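# Shim a billiard table level using four robot arms

## Task

The billiard table's legs sit on pads that differ in thickness. Use the packers to bring the table level so that it rests steadily on all four legs, with every foot that gets a packer sitting well on top of it.

## Robot and tools

ROBOTS. Four identical Kinova Gen3 arms, arm1 to arm4. Each has seven joints, a Robotiq 2F-85 two-finger gripper and a wrist camera. Cameras are arm1_cam_wrist, arm2_cam_wrist, arm3_cam_wrist, arm4_cam_wrist, plus cam_high, which is fixed in the room. Every image is 896x504 pixels. The hand reaches about 1.0 m from the joint-1 axis.

FRAME. There is one scene frame, with its origin on the floor and +z up. Each arm's foot (base_link) faces along its own +x. Foot positions in m: arm1 (+0.651, -0.049, +0.768), facing roughly -x of the scene. arm2 (+0.050, +0.653, +0.723), facing about -y. arm3 (-0.652, -0.137, +0.813), facing about +x. arm4 (-0.070, -0.654, +0.817), facing about +y. The tops under the arms are at z=+0.720. The hand point lies between the finger pads, about 2 cm behind the fingertips when the gripper is shut or half open, and 0.5 cm when it is wide open. The fingers point along hand z and open along hand y.

move. Arguments are arm1, arm2, arm3 and arm4, each optional, plus cameras. Each arm gets its own object {"joints": {...}}. Inside it, name any of joint1_rad to joint7_rad (radians) and gripper_m (metres between the fingertips). All of these are absolute targets, not offsets. Joints you leave out, and arms you leave out, get no new command, but they may still be driving toward an earlier target. Ranges: joint1_rad, joint3_rad, joint5_rad and joint7_rad are each -69.115 to 69.115. joint2_rad is -2.249 to 2.249. joint4_rad is -2.579 to 2.579. joint6_rad is -2.099 to 2.099. gripper_m is 0 to 0.085. A joint counts as done within ±0.01, the gripper within ±0.003.

Joint signs and meaning. joint1 turns the whole arm about its foot's vertical axis; positive is clockwise seen from above, and 0 points along the foot's +x. joint2 is the shoulder: 0 is upright and positive tips forward. joint4 is the elbow: 0 is straight, and with joint3 at 0 positive bends the same way as joint2. joint6 is the wrist: 0 is straight, and with joint5 at 0 positive bends the same way as joint4. joint3 and joint5 twist the upper arm and forearm about their own lengths. joint7 rolls the hand; positive is counter-clockwise viewed from behind the hand.

Timing and limits. Target speed is capped at 1.39 rad/s for joints 1 to 4 and 1.22 rad/s for joints 5 to 7. Acceleration is capped at 1 and 10 rad/s² for those same groups. Joints on one arm start and finish together, so the hand can swing along a wide curve. Actions run at most 15 s, and a large move may still be unfinished when the result comes back. An unknown key makes a call invalid. An out-of-range value gets it refused, and after a refusal or a stop, the later move, wait and finished_scene calls in that reply are skipped.

cameras. A list drawn from the camera names or "all". Leaving it out, null or ["all"] gives every camera; [] gives none.

wait. seconds, from 0 to 10. Nothing new is commanded; the state and images come back as for an empty move.

zoom_image. camera plus region [x0, y0, x1, y1] in pixels, with (0,0) at top left, at most 504x504. It only works on a camera shown in the latest images.

read_manual. Returns licence texts only. finished_scene takes scene (1 or 2), ends the scene for good, and must come only once the table is level and will stay that way with no robot holding it.

RESULTS. The "move" line gives each commanded arm as "done" or its worst status. joint_status words: "off_target" means it stopped short and may keep pushing. "time_out" means the old target is dropped and the joint holds in place. "not_followed" means a collision check withheld the targets, though the gripper still acts, and the arm may try again later. "limit_stop_at_motor_heat" means a heat stop; resend the target. Arms under "as last shown" were not commanded and show "not commanded". on_its_own reports motion you did not command. Joint velocities are in rad/s; "within noise" means the arm is at rest. Joint torques carry an offset and noise, and positive points toward larger joint values; a change at rest signals a contact or load. Flange force is the outside force along hand x, y and z. It includes the weight of anything held, is noisy especially after a sudden stop, and may read "no reading". Images can lag the state slightly.

HAZARDS. The arms do not stop on contact; they keep pushing, and a joint jammed against something may say "done" short of its target. A torque fault comes from a torque over its limit (104.5 N m for joints 1 to 4, 51.3 N m for 5 to 7, held loads included) or from straying more than 5 degrees from the planned path. It halts that arm and its gripper for 10 s and drops the arm's remaining commands. Any hard press between two robots fails the scene, including a gripper closing on another arm's fingers; the collision check can react too late. Motor heat from holding loads, reaching far or pushing toward an unreachable pose gives a MOTOR HOT line at 60 °C. At 75 °C the arm sinks for 30 to 60 s (OVER-TEMPERATURE FAULT). Knocking anything off the work area or onto the floor fails the task. Avoid drops, releasing moving parts, slams, hard pushes, excessive gripper load, and squeezing hard on a part that still rests on something. For a firmer grip, open wide and close to well below the object's width. Loose objects may occasionally be nudged by outside disturbances. Time spent thinking also counts as scene time; smooth, low-effort motion is preferred.

Each tool is called by a JSON object that holds its "method" and its "body".

## Session

{"method": "move", "body": {}}

Scene clock: 0.00 s.
Joint torques (N m): no reading
Motor temperatures (°C): arm1=[37 34 36 40 39 41 41] | arm2=[33 35 33 35 44 44 39] | arm3=[36 34 32 31 48 46 41] | arm4=[38 34 33 31 38 43 47]
Flange force (N): no reading
Joint velocities: within noise
arm1.joint_positions: joint1_rad=+0.768 joint2_rad=-0.563 joint3_rad=+0.023 joint4_rad=+1.353 joint5_rad=-0.059 joint6_rad=+1.827 joint7_rad=+1.239 gripper_m=+0.085
arm1.joint_status: not commanded
arm1.hand: x=+0.5492 y=+0.0704 z=+1.3597 quat_wxyz=(-0.029, +0.822, -0.506, -0.258) (m; scene frame)
arm2.joint_positions: joint1_rad=+0.424 joint2_rad=-0.515 joint3_rad=-0.142 joint4_rad=+1.631 joint5_rad=+0.037 joint6_rad=+1.953 joint7_rad=+1.875 gripper_m=+0.085
arm2.joint_status: not commanded
arm2.hand: x=-0.0068 y=+0.5648 z=+1.2018 quat_wxyz=(+0.027, -0.710, -0.702, +0.047) (m; scene frame)
arm3.joint_positions: joint1_rad=-0.066 joint2_rad=-0.378 joint3_rad=-0.109 joint4_rad=+1.579 joint5_rad=-0.100 joint6_rad=+2.063 joint7_rad=+2.250 gripper_m=+0.085
arm3.joint_status: not commanded
arm3.hand: x=-0.5575 y=-0.1204 z=+1.2947 quat_wxyz=(+0.049, +0.408, -0.911, -0.047) (m; scene frame)
arm4.joint_positions: joint1_rad=+0.858 joint2_rad=-0.541 joint3_rad=-0.072 joint4_rad=+1.351 joint5_rad=-0.059 joint6_rad=+1.931 joint7_rad=+2.223 gripper_m=+0.085
arm4.joint_status: not commanded
arm4.hand: x=+0.0216 y=-0.5600 z=+1.3926 quat_wxyz=(-0.198, +0.655, -0.729, -0.019) (m; scene frame)
pictures: arm1_cam_wrist, arm2_cam_wrist, arm3_cam_wrist, arm4_cam_wrist, cam_high

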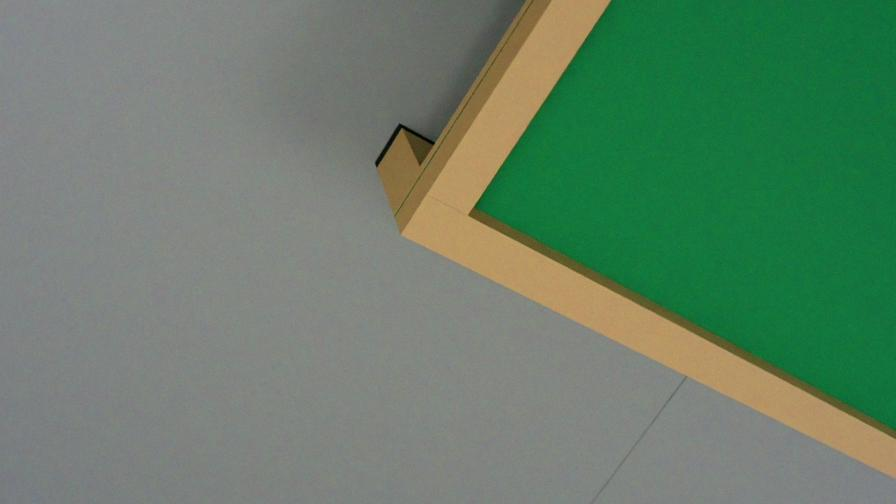

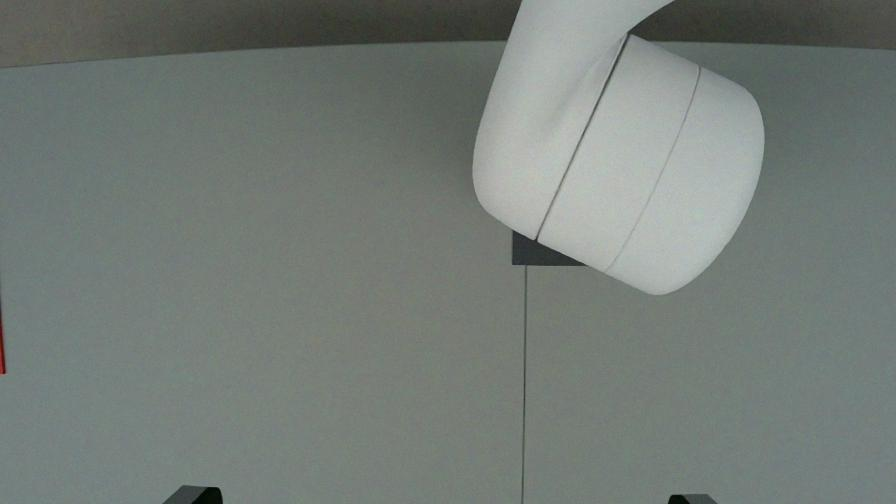

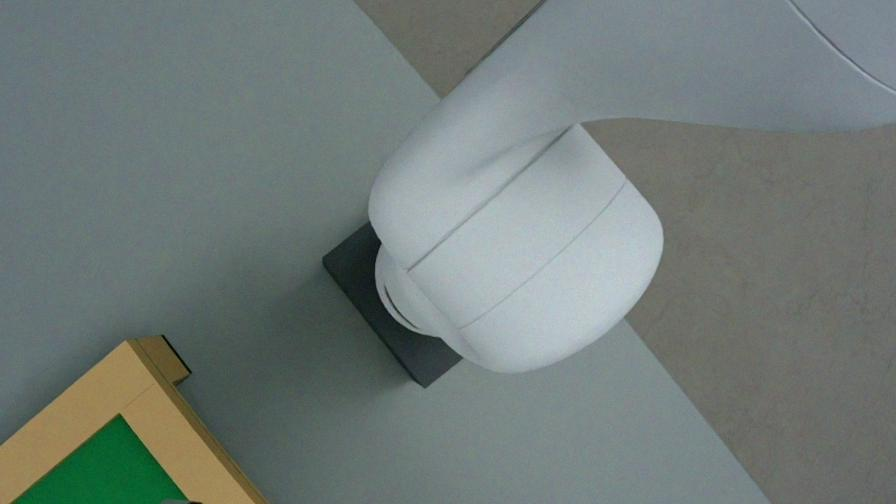

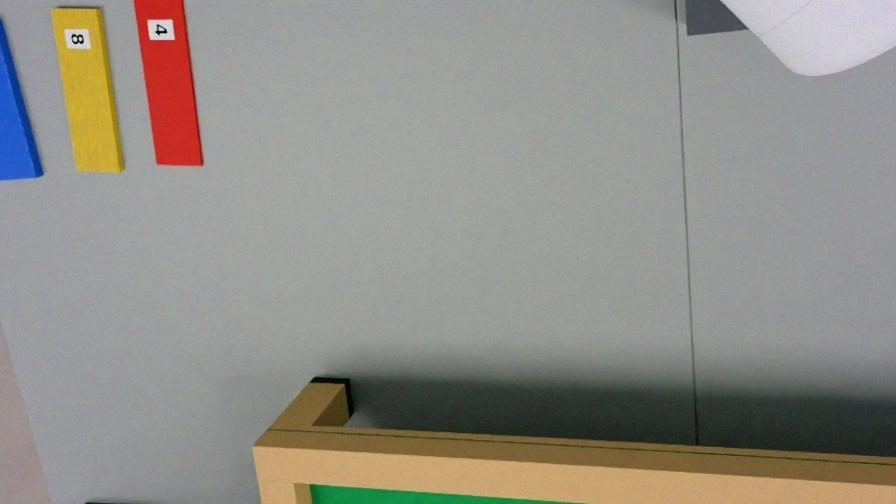

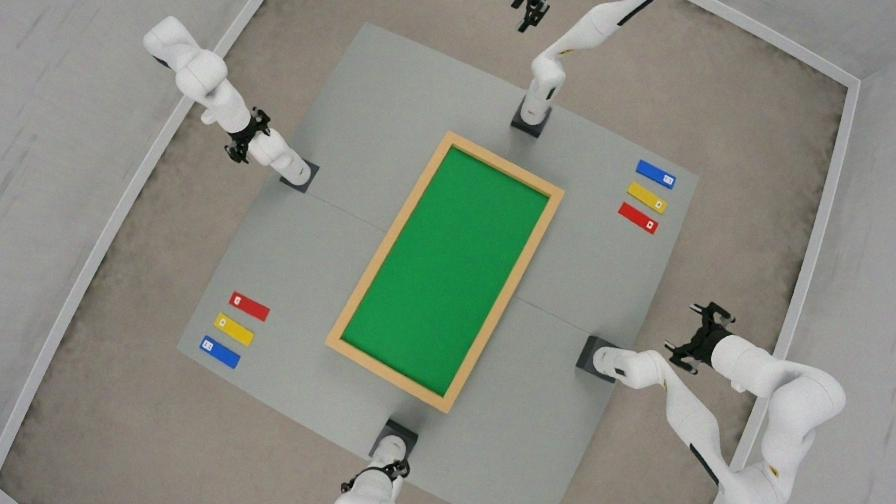

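{"method": "zoom_image", "body": {"camera": "cam_high", "region": [540, 120, 720, 260]}}

{"method": "zoom_image", "body": {"camera": "cam_high", "region": [170, 260, 370, 400]}}

{"method": "zoom_image", "body": {"camera": "cam_high", "region": [300, 100, 600, 430]}}

{"method": "zoom_image", "body": {"camera": "arm4_cam_wrist", "region": [0, 0, 400, 504]}}

Scaled by 2.800 from the camera's 896x504 image, which has a finer 1280x720 frame.

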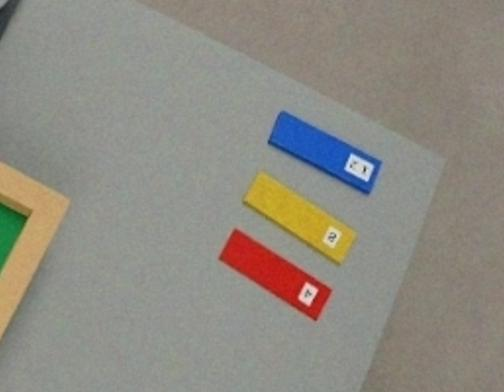

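Scaled by 2.520 from the camera's 896x504 image, which has a finer 1280x720 frame.

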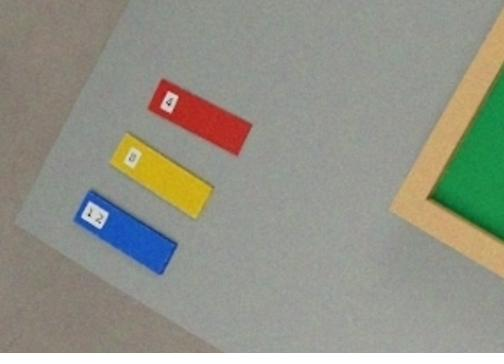

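Scaled by 1.527 from the camera's 896x504 image, which has a finer 1280x720 frame.

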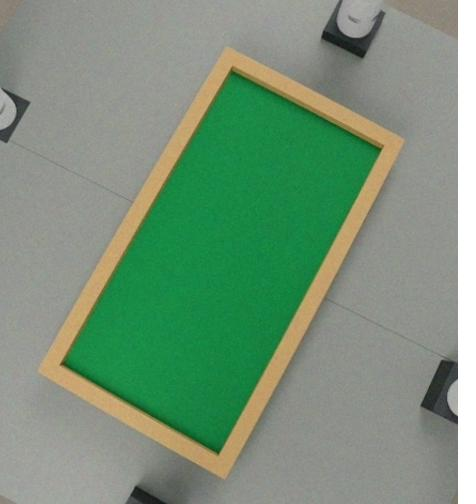

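Scaled by 1.000.

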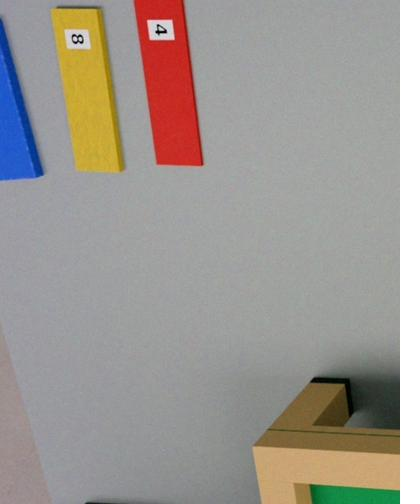

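{"method": "zoom_image", "body": {"camera": "arm1_cam_wrist", "region": [340, 90, 500, 250]}}

{"method": "zoom_image", "body": {"camera": "arm4_cam_wrist", "region": [240, 350, 400, 480]}}

{"method": "zoom_image", "body": {"camera": "arm3_cam_wrist", "region": [90, 310, 250, 430]}}

Scaled by 3.150 from the camera's 896x504 image, which has a finer 1280x720 frame.

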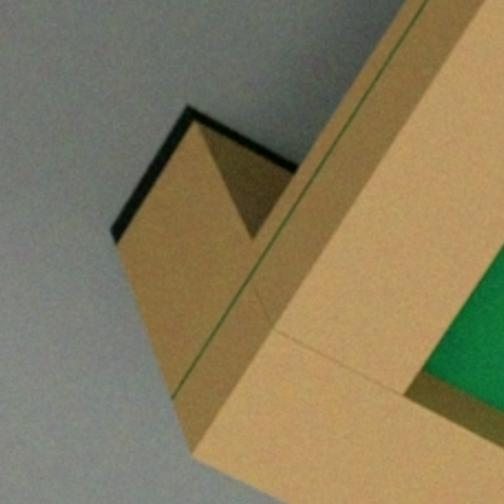

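Scaled by 3.150 from the camera's 896x504 image, which has a finer 1280x720 frame.

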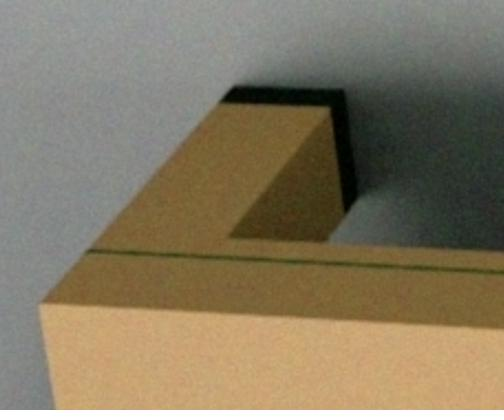

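Scaled by 3.150 from the camera's 896x504 image, which has a finer 1280x720 frame.

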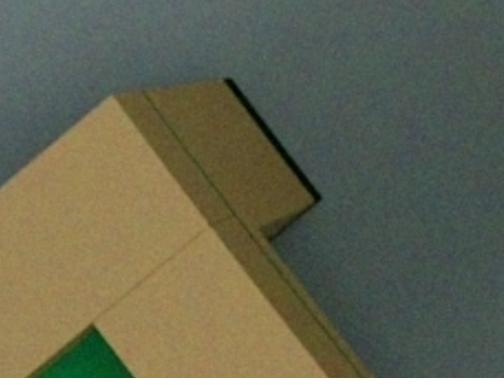

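{"method": "move", "body": {"arm2": {"joints": {"joint1_rad": -0.692, "joint2_rad": 0.291, "joint3_rad": 0.0, "joint4_rad": 2.204, "joint5_rad": 0.0, "joint6_rad": -0.052, "joint7_rad": 1.571}}, "arm4": {"joints": {"joint1_rad": -0.726, "joint2_rad": 0.536, "joint3_rad": 0.0, "joint4_rad": 2.345, "joint5_rad": 0.0, "joint6_rad": -0.436, "joint7_rad": 1.571}}, "cameras": ["arm2_cam_wrist", "arm4_cam_wrist", "cam_high"]}}

Scene clock: 236.40 s.
Joint torques (N m): arm1=[1.61 1.71 1.02 -7.29 0.24 -1.32 0.04] | arm2=[-1.1 -12.61 0.37 -7.25 0.01 -1.91 -0.17] | arm3=[-1.89 -0.94 -0.79 -7.45 0.15 0.15 -0.13] | arm4=[-0.29 -16.42 1.65 -4.62 -0.21 -1.69 0.38]
Motor temperatures (°C): arm1=[37 34 36 40 38 41 40] | arm2=[32 35 33 36 43 44 39] | arm3=[36 34 32 31 47 45 40] | arm4=[38 34 33 31 37 42 46]
Flange force (N): arm1=[-3.1 3.8 -2.6] | arm2=[-0.7 -9.9 -1.4] | arm3=[1.1 -2.2 -3.0] | arm4=[4.8 -4.0 5.3]
move: arm2 done; arm4 done
Joint velocities: within noise
arm1, arm3: as last shown
arm2.joint_positions: joint1_rad=-0.692 joint2_rad=+0.291 joint3_rad=+0.000 joint4_rad=+2.204 joint5_rad=+0.000 joint6_rad=-0.052 joint7_rad=+1.571 gripper_m=+0.085
arm2.joint_status: all done
arm2.hand: x=+0.3516 y=+0.2421 z=+0.9240 quat_wxyz=(-0.314, -0.403, -0.848, +0.141) (m; scene frame)
arm4.joint_positions: joint1_rad=-0.726 joint2_rad=+0.536 joint3_rad=+0.000 joint4_rad=+2.345 joint5_rad=+0.000 joint6_rad=-0.436 joint7_rad=+1.571 gripper_m=+0.085
arm4.joint_status: all done
arm4.hand: x=-0.3797 y=-0.2660 z=+0.9208 quat_wxyz=(-0.141, +0.857, -0.386, -0.311) (m; scene frame)
pictures: arm2_cam_wrist, arm4_cam_wrist, cam_high

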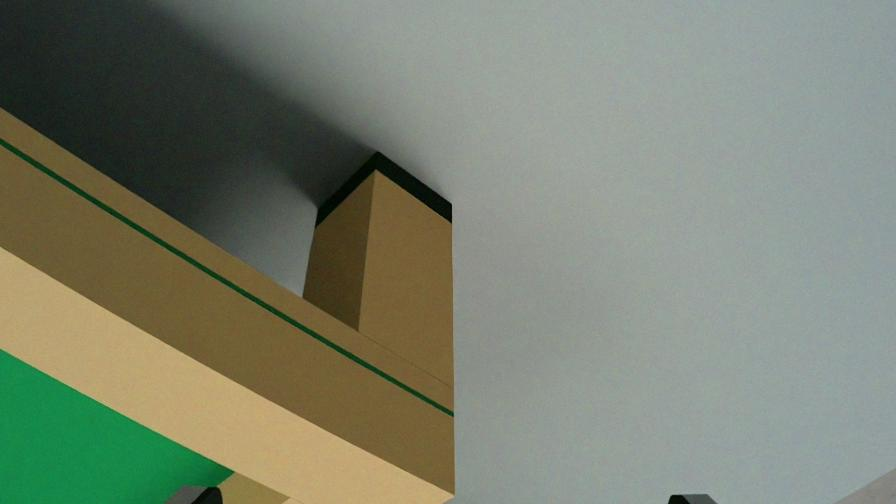

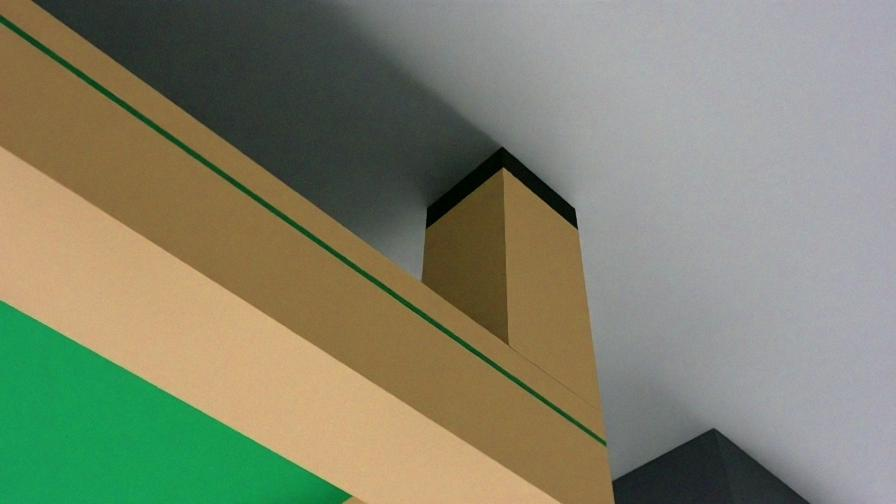

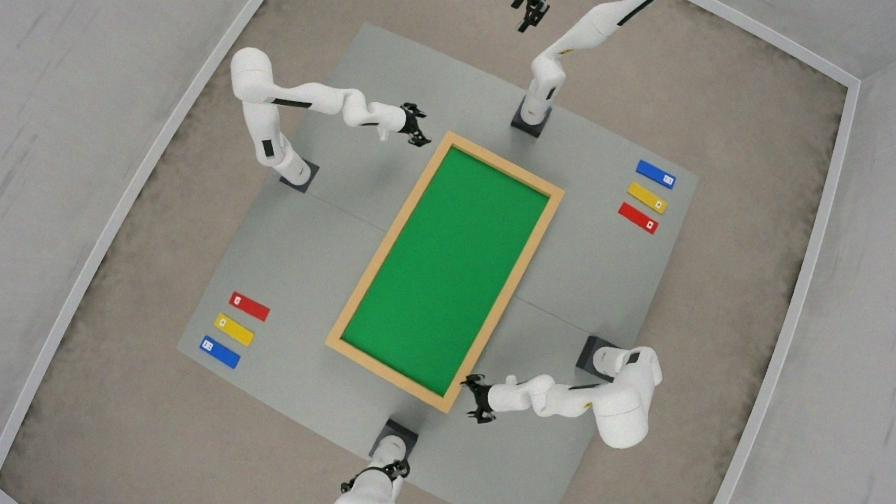

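{"method": "zoom_image", "body": {"camera": "arm2_cam_wrist", "region": [300, 130, 480, 240]}}

{"method": "zoom_image", "body": {"camera": "arm4_cam_wrist", "region": [410, 130, 590, 240]}}

Scaled by 2.800 from the camera's 896x504 image, which has a finer 1280x720 frame.

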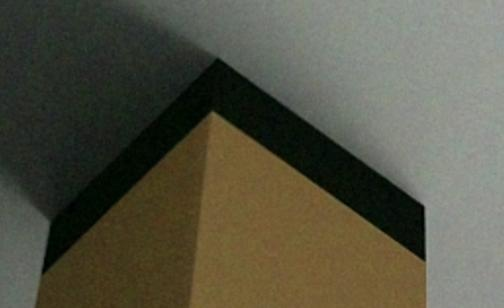

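Scaled by 2.800 from the camera's 896x504 image, which has a finer 1280x720 frame.

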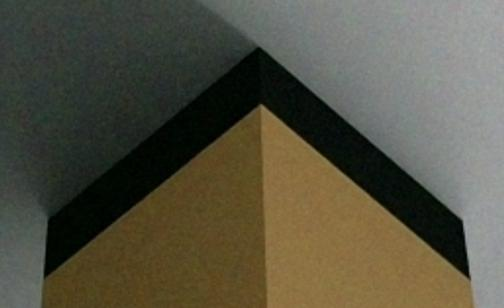

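{"method": "move", "body": {"arm2": {"joints": {"joint1_rad": 0.7725, "joint2_rad": 0.385, "joint4_rad": 2.044, "joint6_rad": 0.015}}, "arm4": {"joints": {"joint1_rad": 0.786}}, "cameras": ["arm2_cam_wrist", "arm4_cam_wrist"]}}

{"method": "zoom_image", "body": {"camera": "arm2_cam_wrist", "region": [340, 100, 580, 260]}}

{"method": "zoom_image", "body": {"camera": "arm4_cam_wrist", "region": [340, 100, 580, 260]}}

Scene clock: 327.73 s.
Joint torques (N m): arm1=[1.58 1.66 1.04 -7.23 0.29 -1.33 0.04] | arm2=[-1.04 -15.07 0.46 -7.52 0.02 -1.87 -0.18] | arm3=[-1.88 -0.95 -0.77 -7.4 0.12 0.14 -0.07] | arm4=[-0.21 -16.34 1.7 -4.69 -0.21 -1.71 0.37]
Motor temperatures (°C): arm1=[37 34 35 40 38 41 40] | arm2=[32 36 33 35 43 44 39] | arm3=[36 34 32 31 47 45 40] | arm4=[38 35 33 31 37 42 46]
Flange force (N): arm1=[-3.3 4.0 -2.9] | arm2=[-0.6 -7.6 -1.3] | arm3=[0.9 -2.1 -3.2] | arm4=[4.8 -3.9 5.1]
move: arm2 done; arm4 done
Joint velocities: within noise
arm1, arm3: as last shown
arm2.joint_positions: joint1_rad=+0.772 joint2_rad=+0.385 joint3_rad=+0.000 joint4_rad=+2.044 joint5_rad=+0.000 joint6_rad=+0.015 joint7_rad=+1.571 gripper_m=+0.085
arm2.joint_status: all done
arm2.hand: x=-0.3658 y=+0.2679 z=+0.9136 quat_wxyz=(-0.132, -0.869, -0.363, +0.308) (m; scene frame)
arm4.joint_positions: joint1_rad=+0.786 joint2_rad=+0.536 joint3_rad=+0.000 joint4_rad=+2.345 joint5_rad=+0.000 joint6_rad=-0.436 joint7_rad=+1.571 gripper_m=+0.085
arm4.joint_status: all done
arm4.hand: x=+0.2988 y=-0.3219 z=+0.9215 quat_wxyz=(-0.316, +0.359, -0.869, -0.130) (m; scene frame)
pictures: arm2_cam_wrist, arm4_cam_wrist

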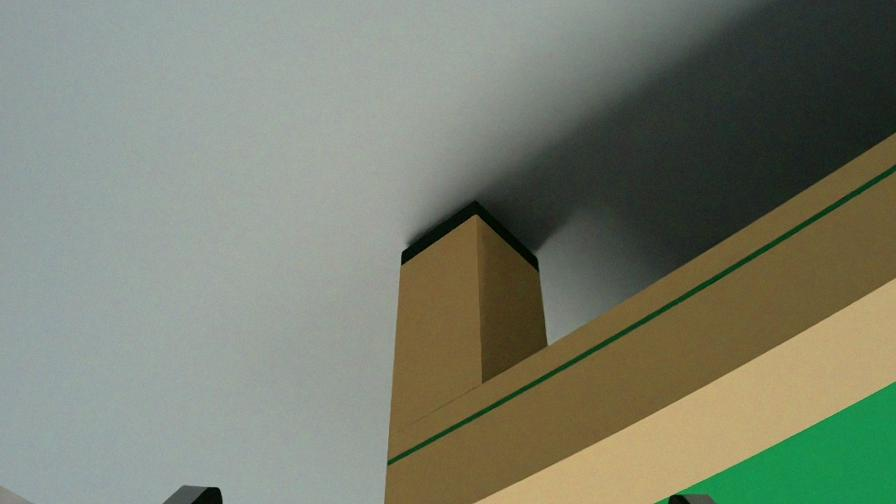

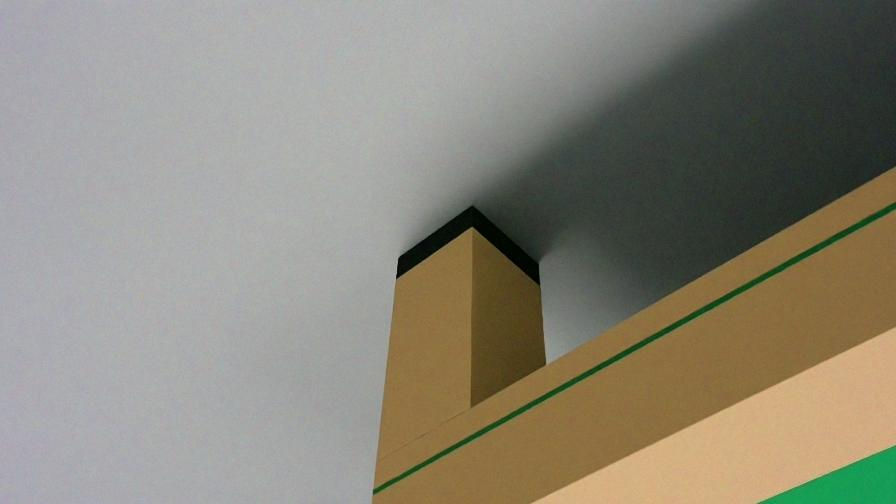

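Scaled by 2.100 from the camera's 896x504 image, which has a finer 1280x720 frame.

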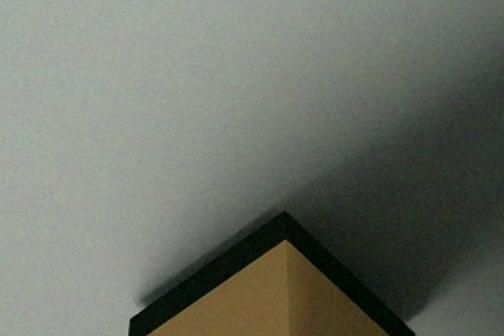

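Scaled by 2.100 from the camera's 896x504 image, which has a finer 1280x720 frame.

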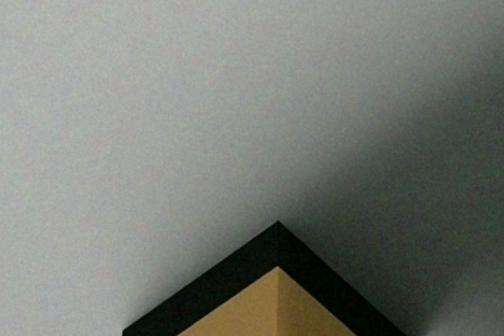

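{"method": "zoom_image", "body": {"camera": "arm2_cam_wrist", "region": [390, 190, 560, 290]}}

{"method": "zoom_image", "body": {"camera": "arm4_cam_wrist", "region": [390, 190, 560, 290]}}

Scaled by 2.965 from the camera's 896x504 image, which has a finer 1280x720 frame.

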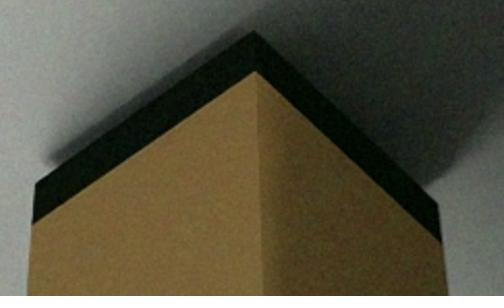

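Scaled by 2.965 from the camera's 896x504 image, which has a finer 1280x720 frame.

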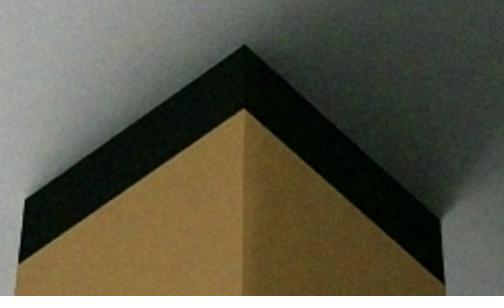

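{"method": "move", "body": {"arm2": {"joints": {"joint1_rad": 1.346, "joint2_rad": 0.565, "joint4_rad": 1.172, "joint6_rad": 1.405, "joint7_rad": 2.921}}, "arm3": {"joints": {"joint1_rad": -0.898, "joint2_rad": 0.163, "joint3_rad": 0.0, "joint4_rad": 2.105, "joint5_rad": 0.0, "joint6_rad": 0.8735, "joint7_rad": 2.252}}, "cameras": ["arm2_cam_wrist", "arm3_cam_wrist", "cam_high"]}}

Scene clock: 496.57 s.
Joint torques (N m): arm1=[1.6 1.7 1.02 -7.28 0.26 -1.31 0.03] | arm2=[-0.89 -19.43 0.66 -8.75 0.05 0.04 -0.18] | arm3=[-1.92 -10.63 -0.81 -6.28 0.29 -0.21 -0.08] | arm4=[-0.24 -16.34 1.73 -4.69 -0.21 -1.72 0.37]
Motor temperatures (°C): arm1=[36 34 35 40 37 40 40] | arm2=[31 37 32 36 43 43 39] | arm3=[36 34 32 31 47 45 40] | arm4=[37 35 32 31 37 42 46]
Flange force (N): arm1=[-3.2 3.8 -2.6] | arm2=[2.0 0.8 -0.6] | arm3=[1.2 -6.6 -0.5] | arm4=[4.8 -4.1 5.1]
move: arm2 done; arm3 done
Joint velocities: within noise
arm1, arm4: as last shown
arm2.joint_positions: joint1_rad=+1.346 joint2_rad=+0.565 joint3_rad=+0.000 joint4_rad=+1.172 joint5_rad=+0.000 joint6_rad=+1.405 joint7_rad=+2.921 gripper_m=+0.085
arm2.joint_status: all done
arm2.hand: x=-0.4818 y=+0.5591 z=+0.9922 quat_wxyz=(-0.003, -0.707, -0.707, -0.007) (m; scene frame)
arm3.joint_positions: joint1_rad=-0.898 joint2_rad=+0.163 joint3_rad=+0.000 joint4_rad=+2.105 joint5_rad=+0.000 joint6_rad=+0.874 joint7_rad=+2.252 gripper_m=+0.085
arm3.joint_status: all done
arm3.hand: x=-0.4310 y=+0.0774 z=+1.0035 quat_wxyz=(-0.006, +0.694, -0.720, -0.004) (m; scene frame)
pictures: arm2_cam_wrist, arm3_cam_wrist, cam_high

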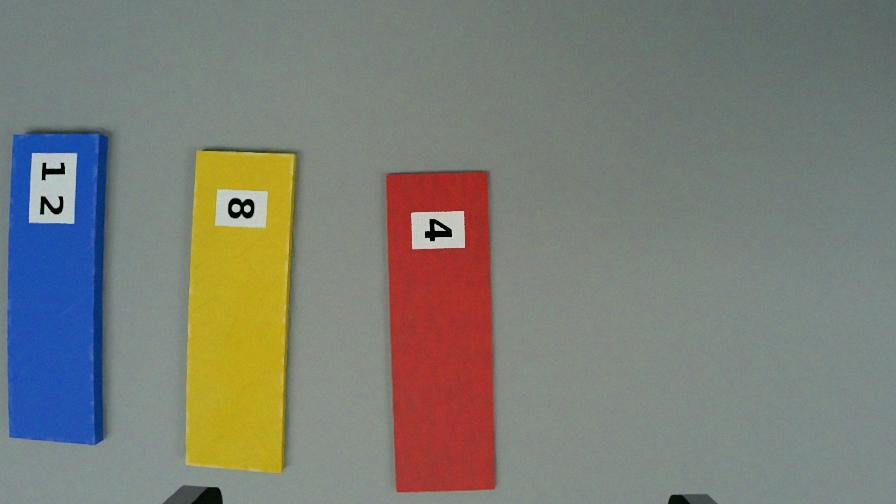

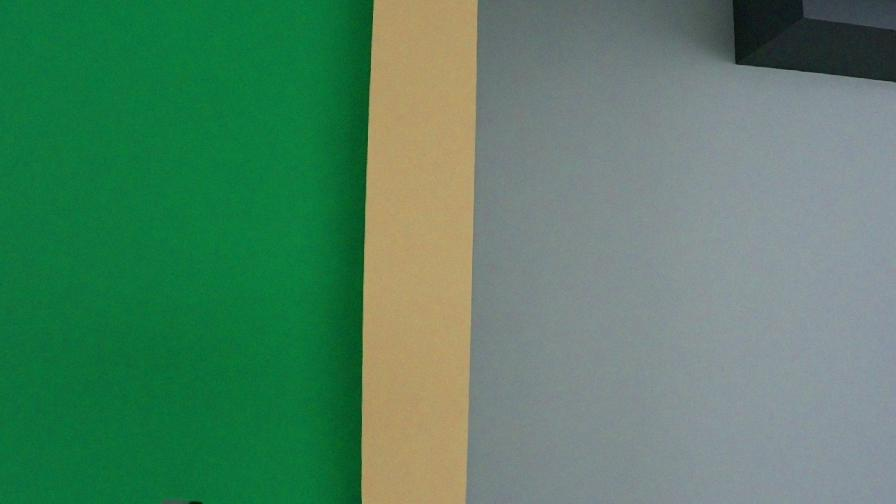

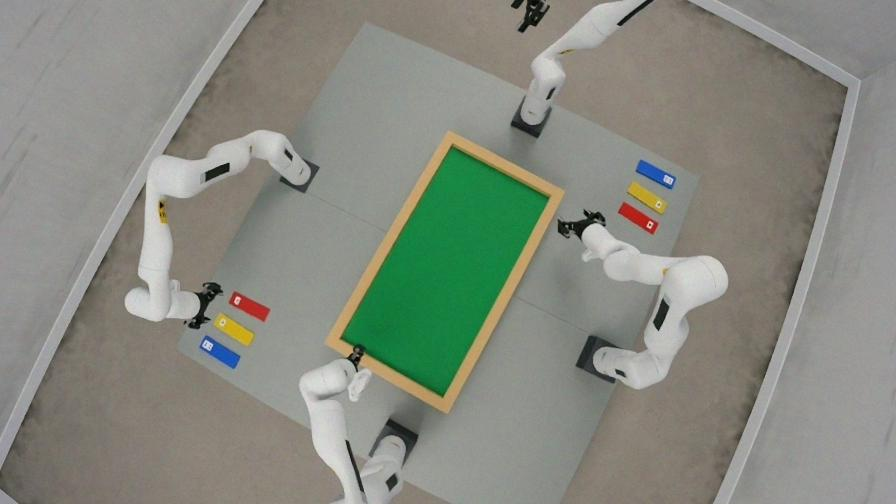

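{"method": "move", "body": {"arm2": {"joints": {"joint1_rad": 1.4968, "joint2_rad": 0.7833, "joint4_rad": 1.5484, "joint6_rad": 0.7959, "joint7_rad": 3.0997, "gripper_m": 0.065}}, "arm3": {"joints": {"joint1_rad": -0.8746, "joint2_rad": 0.5323, "joint4_rad": 2.2617, "joint6_rad": 0.3599, "joint7_rad": 2.2568}}, "cameras": ["arm2_cam_wrist", "arm3_cam_wrist", "cam_high"]}}

Scene clock: 570.87 s.
Joint torques (N m): arm1=[1.62 1.73 1.01 -7.26 0.23 -1.34 0.05] | arm2=[-0.85 -20.36 0.79 -6.25 0.03 -0.02 -0.19] | arm3=[-1.92 -13.75 -0.7 -2.28 0.27 -0.18 -0.1] | arm4=[-0.22 -16.33 1.72 -4.7 -0.2 -1.73 0.35]
Motor temperatures (°C): arm1=[36 34 35 39 37 40 40] | arm2=[31 38 32 36 43 43 39] | arm3=[36 34 32 31 47 45 40] | arm4=[37 35 32 31 37 42 46]
Flange force (N): arm1=[-3.2 3.7 -2.8] | arm2=[2.2 0.3 -1.4] | arm3=[1.2 -7.3 0.8] | arm4=[4.7 -3.9 5.1]
move: arm2 done; arm3 done
Joint velocities: within noise
arm1, arm4: as last shown
arm2.joint_positions: joint1_rad=+1.497 joint2_rad=+0.783 joint3_rad=+0.000 joint4_rad=+1.548 joint5_rad=+0.000 joint6_rad=+0.796 joint7_rad=+3.100 gripper_m=+0.065
arm2.joint_status: all done
arm2.hand: x=-0.4803 y=+0.6411 z=+0.7707 quat_wxyz=(+0.002, -0.697, -0.717, -0.002) (m; scene frame)
arm3.joint_positions: joint1_rad=-0.875 joint2_rad=+0.532 joint3_rad=+0.000 joint4_rad=+2.262 joint5_rad=+0.000 joint6_rad=+0.360 joint7_rad=+2.257 gripper_m=+0.085
arm3.joint_status: all done
arm3.hand: x=-0.4205 y=+0.0796 z=+0.8572 quat_wxyz=(+0.001, +0.687, -0.726, -0.003) (m; scene frame)
pictures: arm2_cam_wrist, arm3_cam_wrist, cam_high

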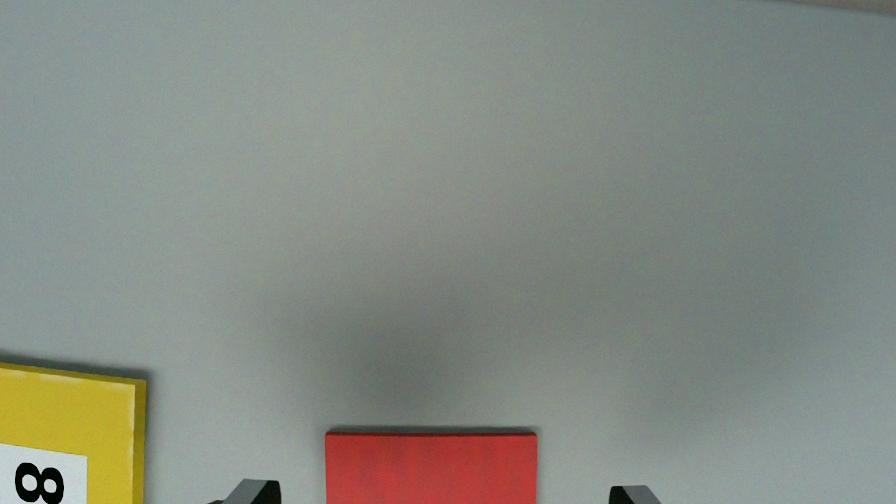

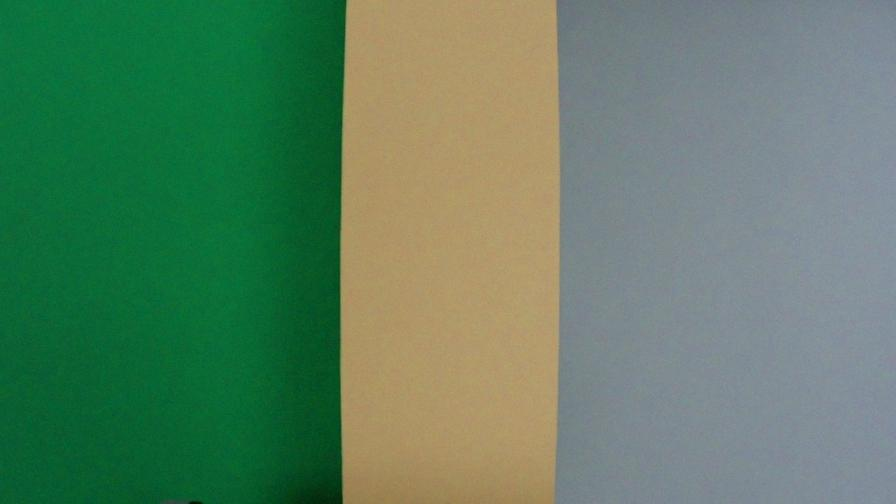

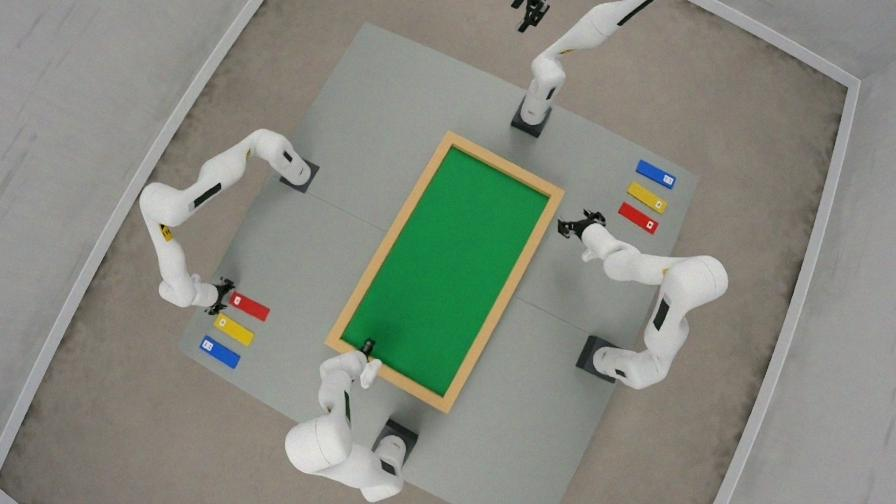

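{"method": "move", "body": {"arm2": {"joints": {"joint2_rad": 0.8409, "joint4_rad": 1.5502, "joint6_rad": 0.7365, "gripper_m": 0.056}}, "arm3": {"joints": {"gripper_m": 0.042}}, "cameras": ["arm2_cam_wrist", "arm3_cam_wrist"]}}

Scene clock: 601.23 s.
Joint torques (N m): arm1=[1.58 1.72 1.02 -7.27 0.26 -1.32 0.05] | arm2=[-0.87 -20.82 0.81 -5.85 0.03 -0.02 -0.18] | arm3=[-1.93 -13.74 -0.71 -2.24 0.24 -0.17 -0.13] | arm4=[-0.24 -16.35 1.7 -4.68 -0.23 -1.72 0.35]
Motor temperatures (°C): arm1=[36 34 35 39 37 40 40] | arm2=[31 38 32 36 42 43 39] | arm3=[36 34 32 31 47 45 40] | arm4=[37 35 32 31 37 42 46]
Flange force (N): arm1=[-3.1 3.8 -2.7] | arm2=[2.2 0.1 -1.4] | arm3=[1.2 -7.5 0.8] | arm4=[4.7 -4.1 5.2]
move: arm2 done; arm3 done
Joint velocities: within noise
arm1, arm4: as last shown
arm2.joint_positions: joint1_rad=+1.497 joint2_rad=+0.841 joint3_rad=+0.000 joint4_rad=+1.550 joint5_rad=+0.000 joint6_rad=+0.736 joint7_rad=+3.100 gripper_m=+0.056
arm2.joint_status: all done
arm2.hand: x=-0.4833 y=+0.6411 z=+0.7399 quat_wxyz=(+0.002, -0.697, -0.717, -0.002) (m; scene frame)
arm3.joint_positions: joint1_rad=-0.875 joint2_rad=+0.532 joint3_rad=+0.000 joint4_rad=+2.262 joint5_rad=+0.000 joint6_rad=+0.360 joint7_rad=+2.257 gripper_m=+0.042
arm3.joint_status: all done
arm3.hand: x=-0.4205 y=+0.0796 z=+0.8572 quat_wxyz=(+0.001, +0.687, -0.726, -0.003) (m; scene frame)
pictures: arm2_cam_wrist, arm3_cam_wrist

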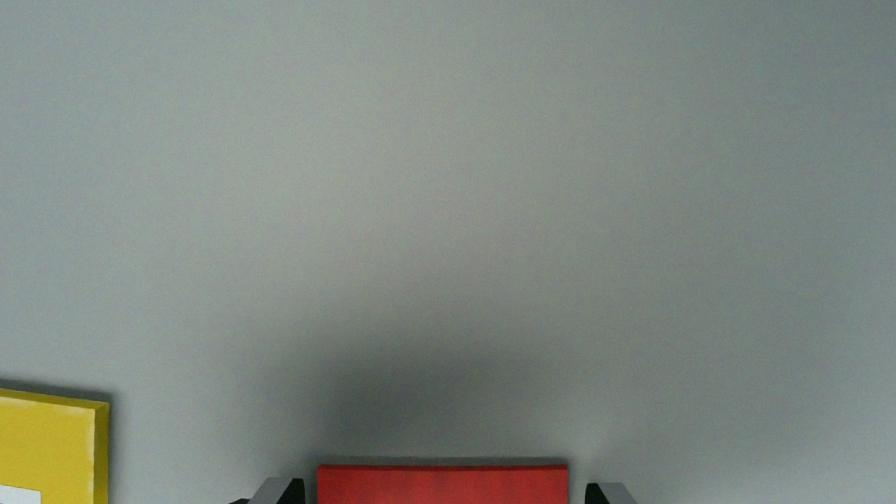

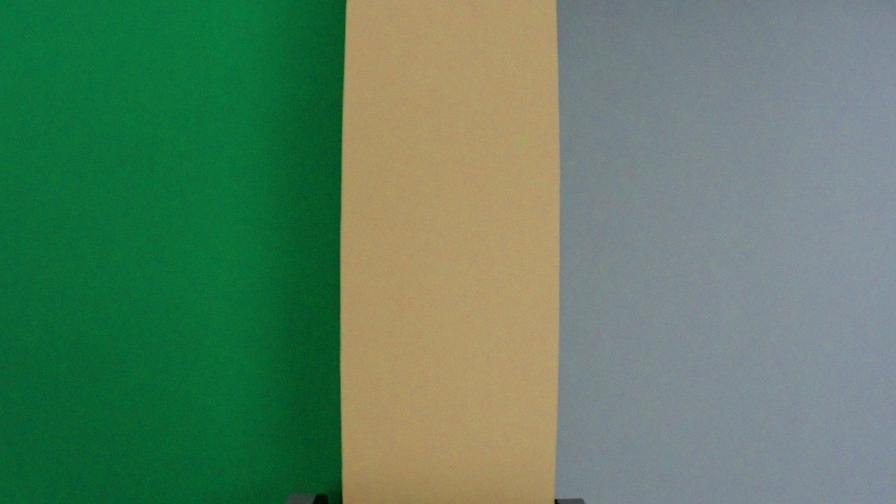

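{"method": "move", "body": {"arm2": {"joints": {"joint2_rad": 0.8444, "joint4_rad": 1.551, "joint6_rad": 0.7323}}, "arm3": {"joints": {"joint1_rad": -0.877, "joint2_rad": 0.531, "joint4_rad": 2.264, "joint6_rad": 0.359}}, "cameras": ["arm2_cam_wrist"]}}

{"method": "move", "body": {"arm2": {"joints": {"gripper_m": 0.042}}, "arm3": {"joints": {"gripper_m": 0.022}}, "cameras": ["arm2_cam_wrist", "arm3_cam_wrist"]}}

Scene clock: 615.33 s.
Joint torques (N m): arm1=[1.62 1.75 0.99 -7.26 0.26 -1.32 0.07] | arm2=[-0.91 -20.8 0.8 -5.84 0.05 -0.03 -0.18] | arm3=[-1.92 -13.7 -0.68 -2.25 0.29 -0.19 -0.09] | arm4=[-0.23 -16.35 1.72 -4.67 -0.21 -1.74 0.35]
Motor temperatures (°C): arm1=[36 34 35 39 37 40 40] | arm2=[31 38 32 35 42 43 39] | arm3=[36 34 32 31 47 45 40] | arm4=[37 35 32 30 37 42 46]
Flange force (N): arm1=[-3.1 3.7 -2.7] | arm2=[2.3 0.2 -1.5] | arm3=[1.1 -7.4 0.7] | arm4=[4.6 -4.0 5.2]
move: arm2 done; arm3 done
Joint velocities: within noise
arm1, arm4: as last shown
arm2.joint_positions: joint1_rad=+1.497 joint2_rad=+0.844 joint3_rad=+0.000 joint4_rad=+1.551 joint5_rad=+0.000 joint6_rad=+0.732 joint7_rad=+3.100 gripper_m=+0.056
arm2.joint_status: all done
arm2.hand: x=-0.4832 y=+0.6411 z=+0.7379 quat_wxyz=(+0.002, -0.697, -0.717, -0.002) (m; scene frame)
arm3.joint_positions: joint1_rad=-0.877 joint2_rad=+0.531 joint3_rad=+0.000 joint4_rad=+2.264 joint5_rad=+0.000 joint6_rad=+0.359 joint7_rad=+2.257 gripper_m=+0.042
arm3.joint_status: all done
arm3.hand: x=-0.4215 y=+0.0795 z=+0.8574 quat_wxyz=(+0.001, +0.688, -0.725, -0.003) (m; scene frame)
pictures: arm2_cam_wrist

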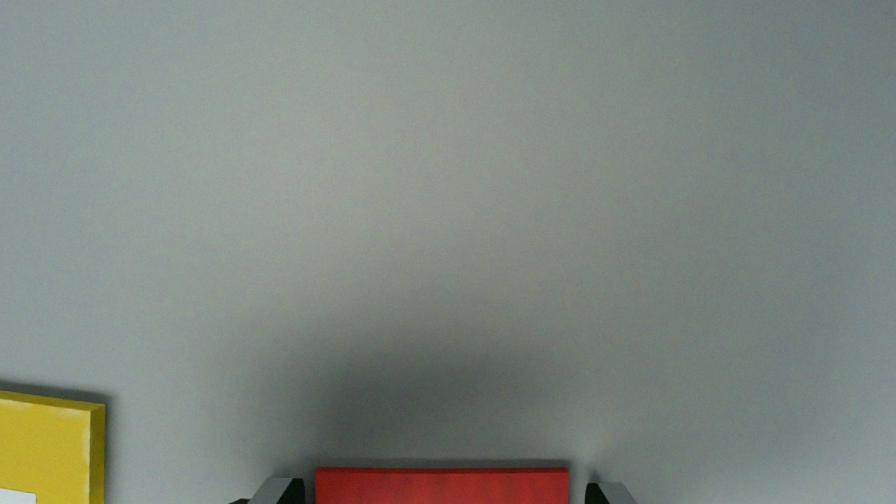

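Scene clock: 616.07 s.
Joint torques (N m): arm1=[1.62 1.71 1.09 -7.26 0.27 -1.3 0.04] | arm2=[-0.92 -13.71 0.6 -4.15 0.03 -1.01 -0.22] | arm3=[4.53 -12.21 6.93 -7.66 2.1 -3.39 -0.34] | arm4=[-0.24 -16.37 1.7 -4.69 -0.22 -1.73 0.36]
Motor temperatures (°C): arm1=[36 34 35 39 37 40 40] | arm2=[31 38 32 35 42 43 39] | arm3=[36 34 32 31 47 45 40] | arm4=[37 35 32 30 37 42 46]
Flange force (N): arm1=[-3.1 4.0 -2.6] | arm2=[2.4 2.4 -16.5] | arm3=[-2.7 16.2 -11.3] | arm4=[4.8 -4.0 5.2]
move: arm2 off_target; arm3 off_target
Joint velocities: within noise
arm1, arm4: as last shown
arm2.joint_positions: joint1_rad=+1.497 joint2_rad=+0.844 joint3_rad=+0.000 joint4_rad=+1.551 joint5_rad=+0.000 joint6_rad=+0.732 joint7_rad=+3.100 gripper_m=+0.047
arm2.joint_status: gripper_m off_target (ended at +0.047, target +0.042)
arm2.hand: x=-0.4832 y=+0.6411 z=+0.7379 quat_wxyz=(+0.002, -0.697, -0.717, -0.002) (m; scene frame)
arm3.joint_positions: joint1_rad=-0.877 joint2_rad=+0.531 joint3_rad=+0.000 joint4_rad=+2.264 joint5_rad=+0.000 joint6_rad=+0.359 joint7_rad=+2.257 gripper_m=+0.033
arm3.joint_status: gripper_m off_target (ended at +0.033, target +0.022)
arm3.hand: x=-0.4216 y=+0.0795 z=+0.8574 quat_wxyz=(+0.001, +0.688, -0.725, -0.003) (m; scene frame)
pictures: arm2_cam_wrist, arm3_cam_wrist

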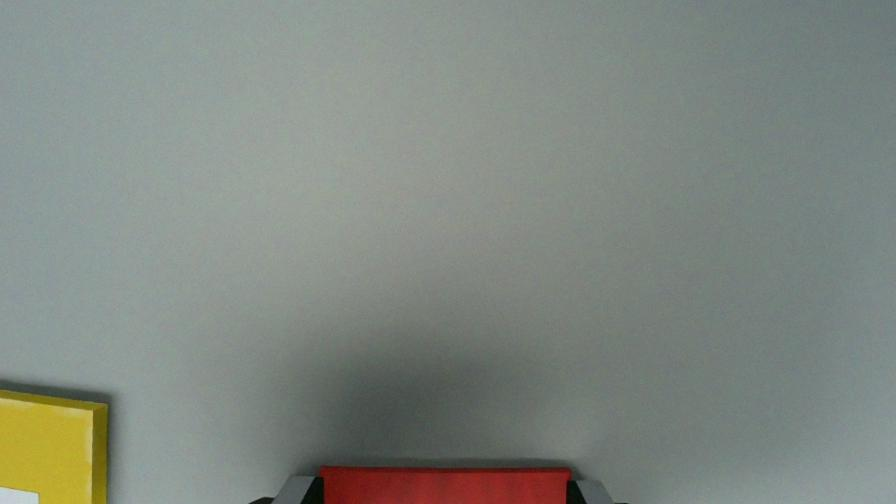

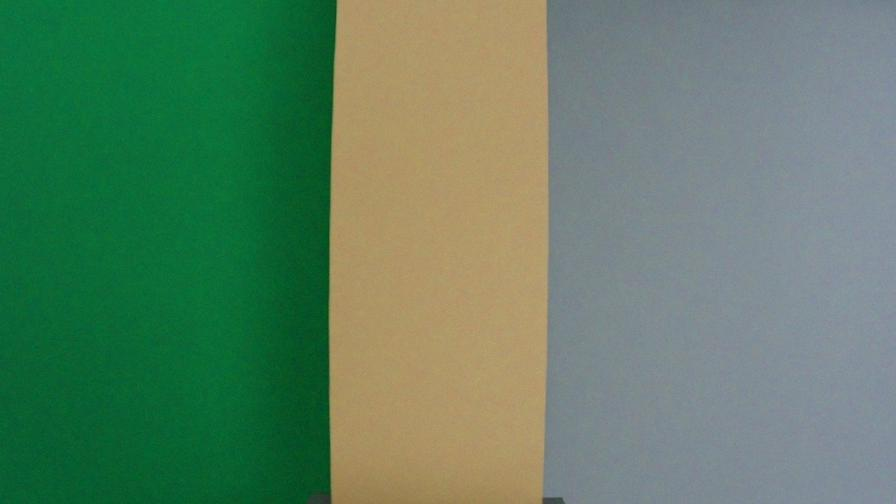

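{"method": "move", "body": {"arm2": {"joints": {"joint2_rad": 0.8383, "joint4_rad": 1.5497, "joint6_rad": 0.7397}}, "arm3": {"joints": {"joint1_rad": -0.8786, "joint2_rad": 0.5305, "joint4_rad": 2.2655, "joint6_rad": 0.358}}, "cameras": ["arm2_cam_wrist", "arm3_cam_wrist"]}}

Scene clock: 698.00 s.
Joint torques (N m): arm1=[1.66 1.73 1.05 -7.3 0.26 -1.33 0.06] | arm2=[-0.88 -20.91 0.77 -5.94 0.05 -0.02 -0.19] | arm3=[1.33 -12.12 3.18 -4.37 1.27 -1.74 -0.21] | arm4=[-0.21 -16.29 1.7 -4.69 -0.22 -1.73 0.37]
Motor temperatures (°C): arm1=[36 34 35 39 37 40 39] | arm2=[31 38 32 35 42 43 39] | arm3=[36 34 32 31 47 45 40] | arm4=[37 35 32 30 37 42 46]
Flange force (N): arm1=[-3.1 3.8 -2.6] | arm2=[2.2 0.2 -1.1] | arm3=[-1.4 3.9 -7.9] | arm4=[4.7 -3.9 5.0]
move: arm2 done; arm3 done
Joint velocities: within noise
arm1.joint_positions: joint1_rad=+0.768 joint2_rad=-0.563 joint3_rad=+0.023 joint4_rad=+1.353 joint5_rad=-0.059 joint6_rad=+1.827 joint7_rad=+1.239 gripper_m=+0.085
arm1.joint_status: not commanded
arm1.hand: x=+0.5492 y=+0.0704 z=+1.3597 quat_wxyz=(-0.029, +0.822, -0.506, -0.258) (m; scene frame)
arm2.joint_positions: joint1_rad=+1.497 joint2_rad=+0.838 joint3_rad=+0.000 joint4_rad=+1.550 joint5_rad=+0.000 joint6_rad=+0.740 joint7_rad=+3.100 gripper_m=+0.047
arm2.joint_status: all done
arm2.hand: x=-0.4832 y=+0.6411 z=+0.7414 quat_wxyz=(+0.002, -0.697, -0.717, -0.002) (m; scene frame)
arm3.joint_positions: joint1_rad=-0.879 joint2_rad=+0.531 joint3_rad=+0.000 joint4_rad=+2.265 joint5_rad=+0.000 joint6_rad=+0.358 joint7_rad=+2.257 gripper_m=+0.033
arm3.joint_status: all done
arm3.hand: x=-0.4222 y=+0.0795 z=+0.8574 quat_wxyz=(+0.001, +0.689, -0.725, -0.003) (m; scene frame)
arm4: as last shown
pictures: arm2_cam_wrist, arm3_cam_wrist

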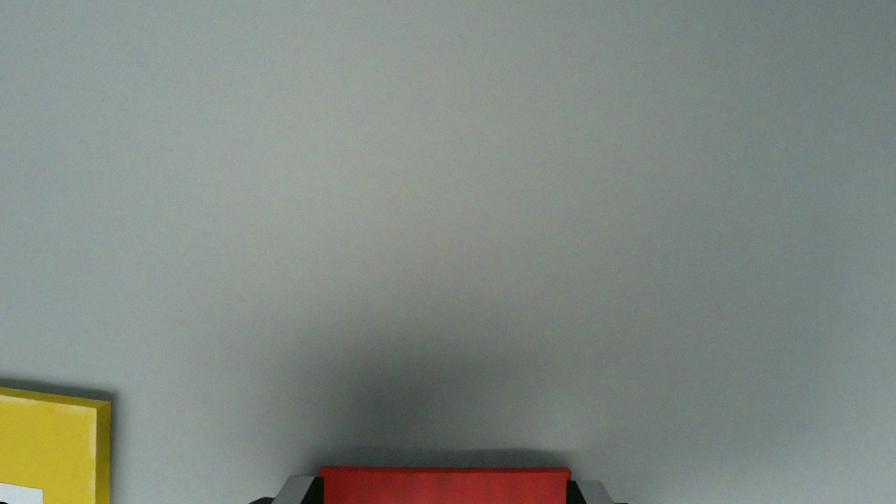

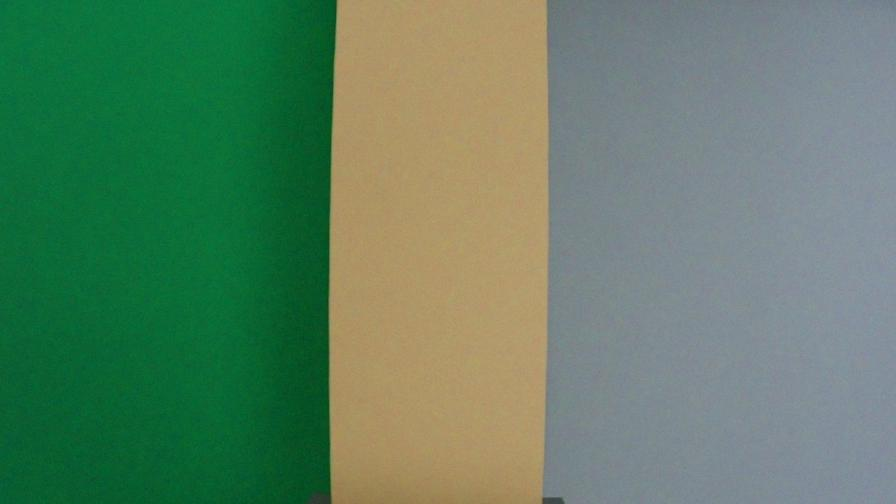

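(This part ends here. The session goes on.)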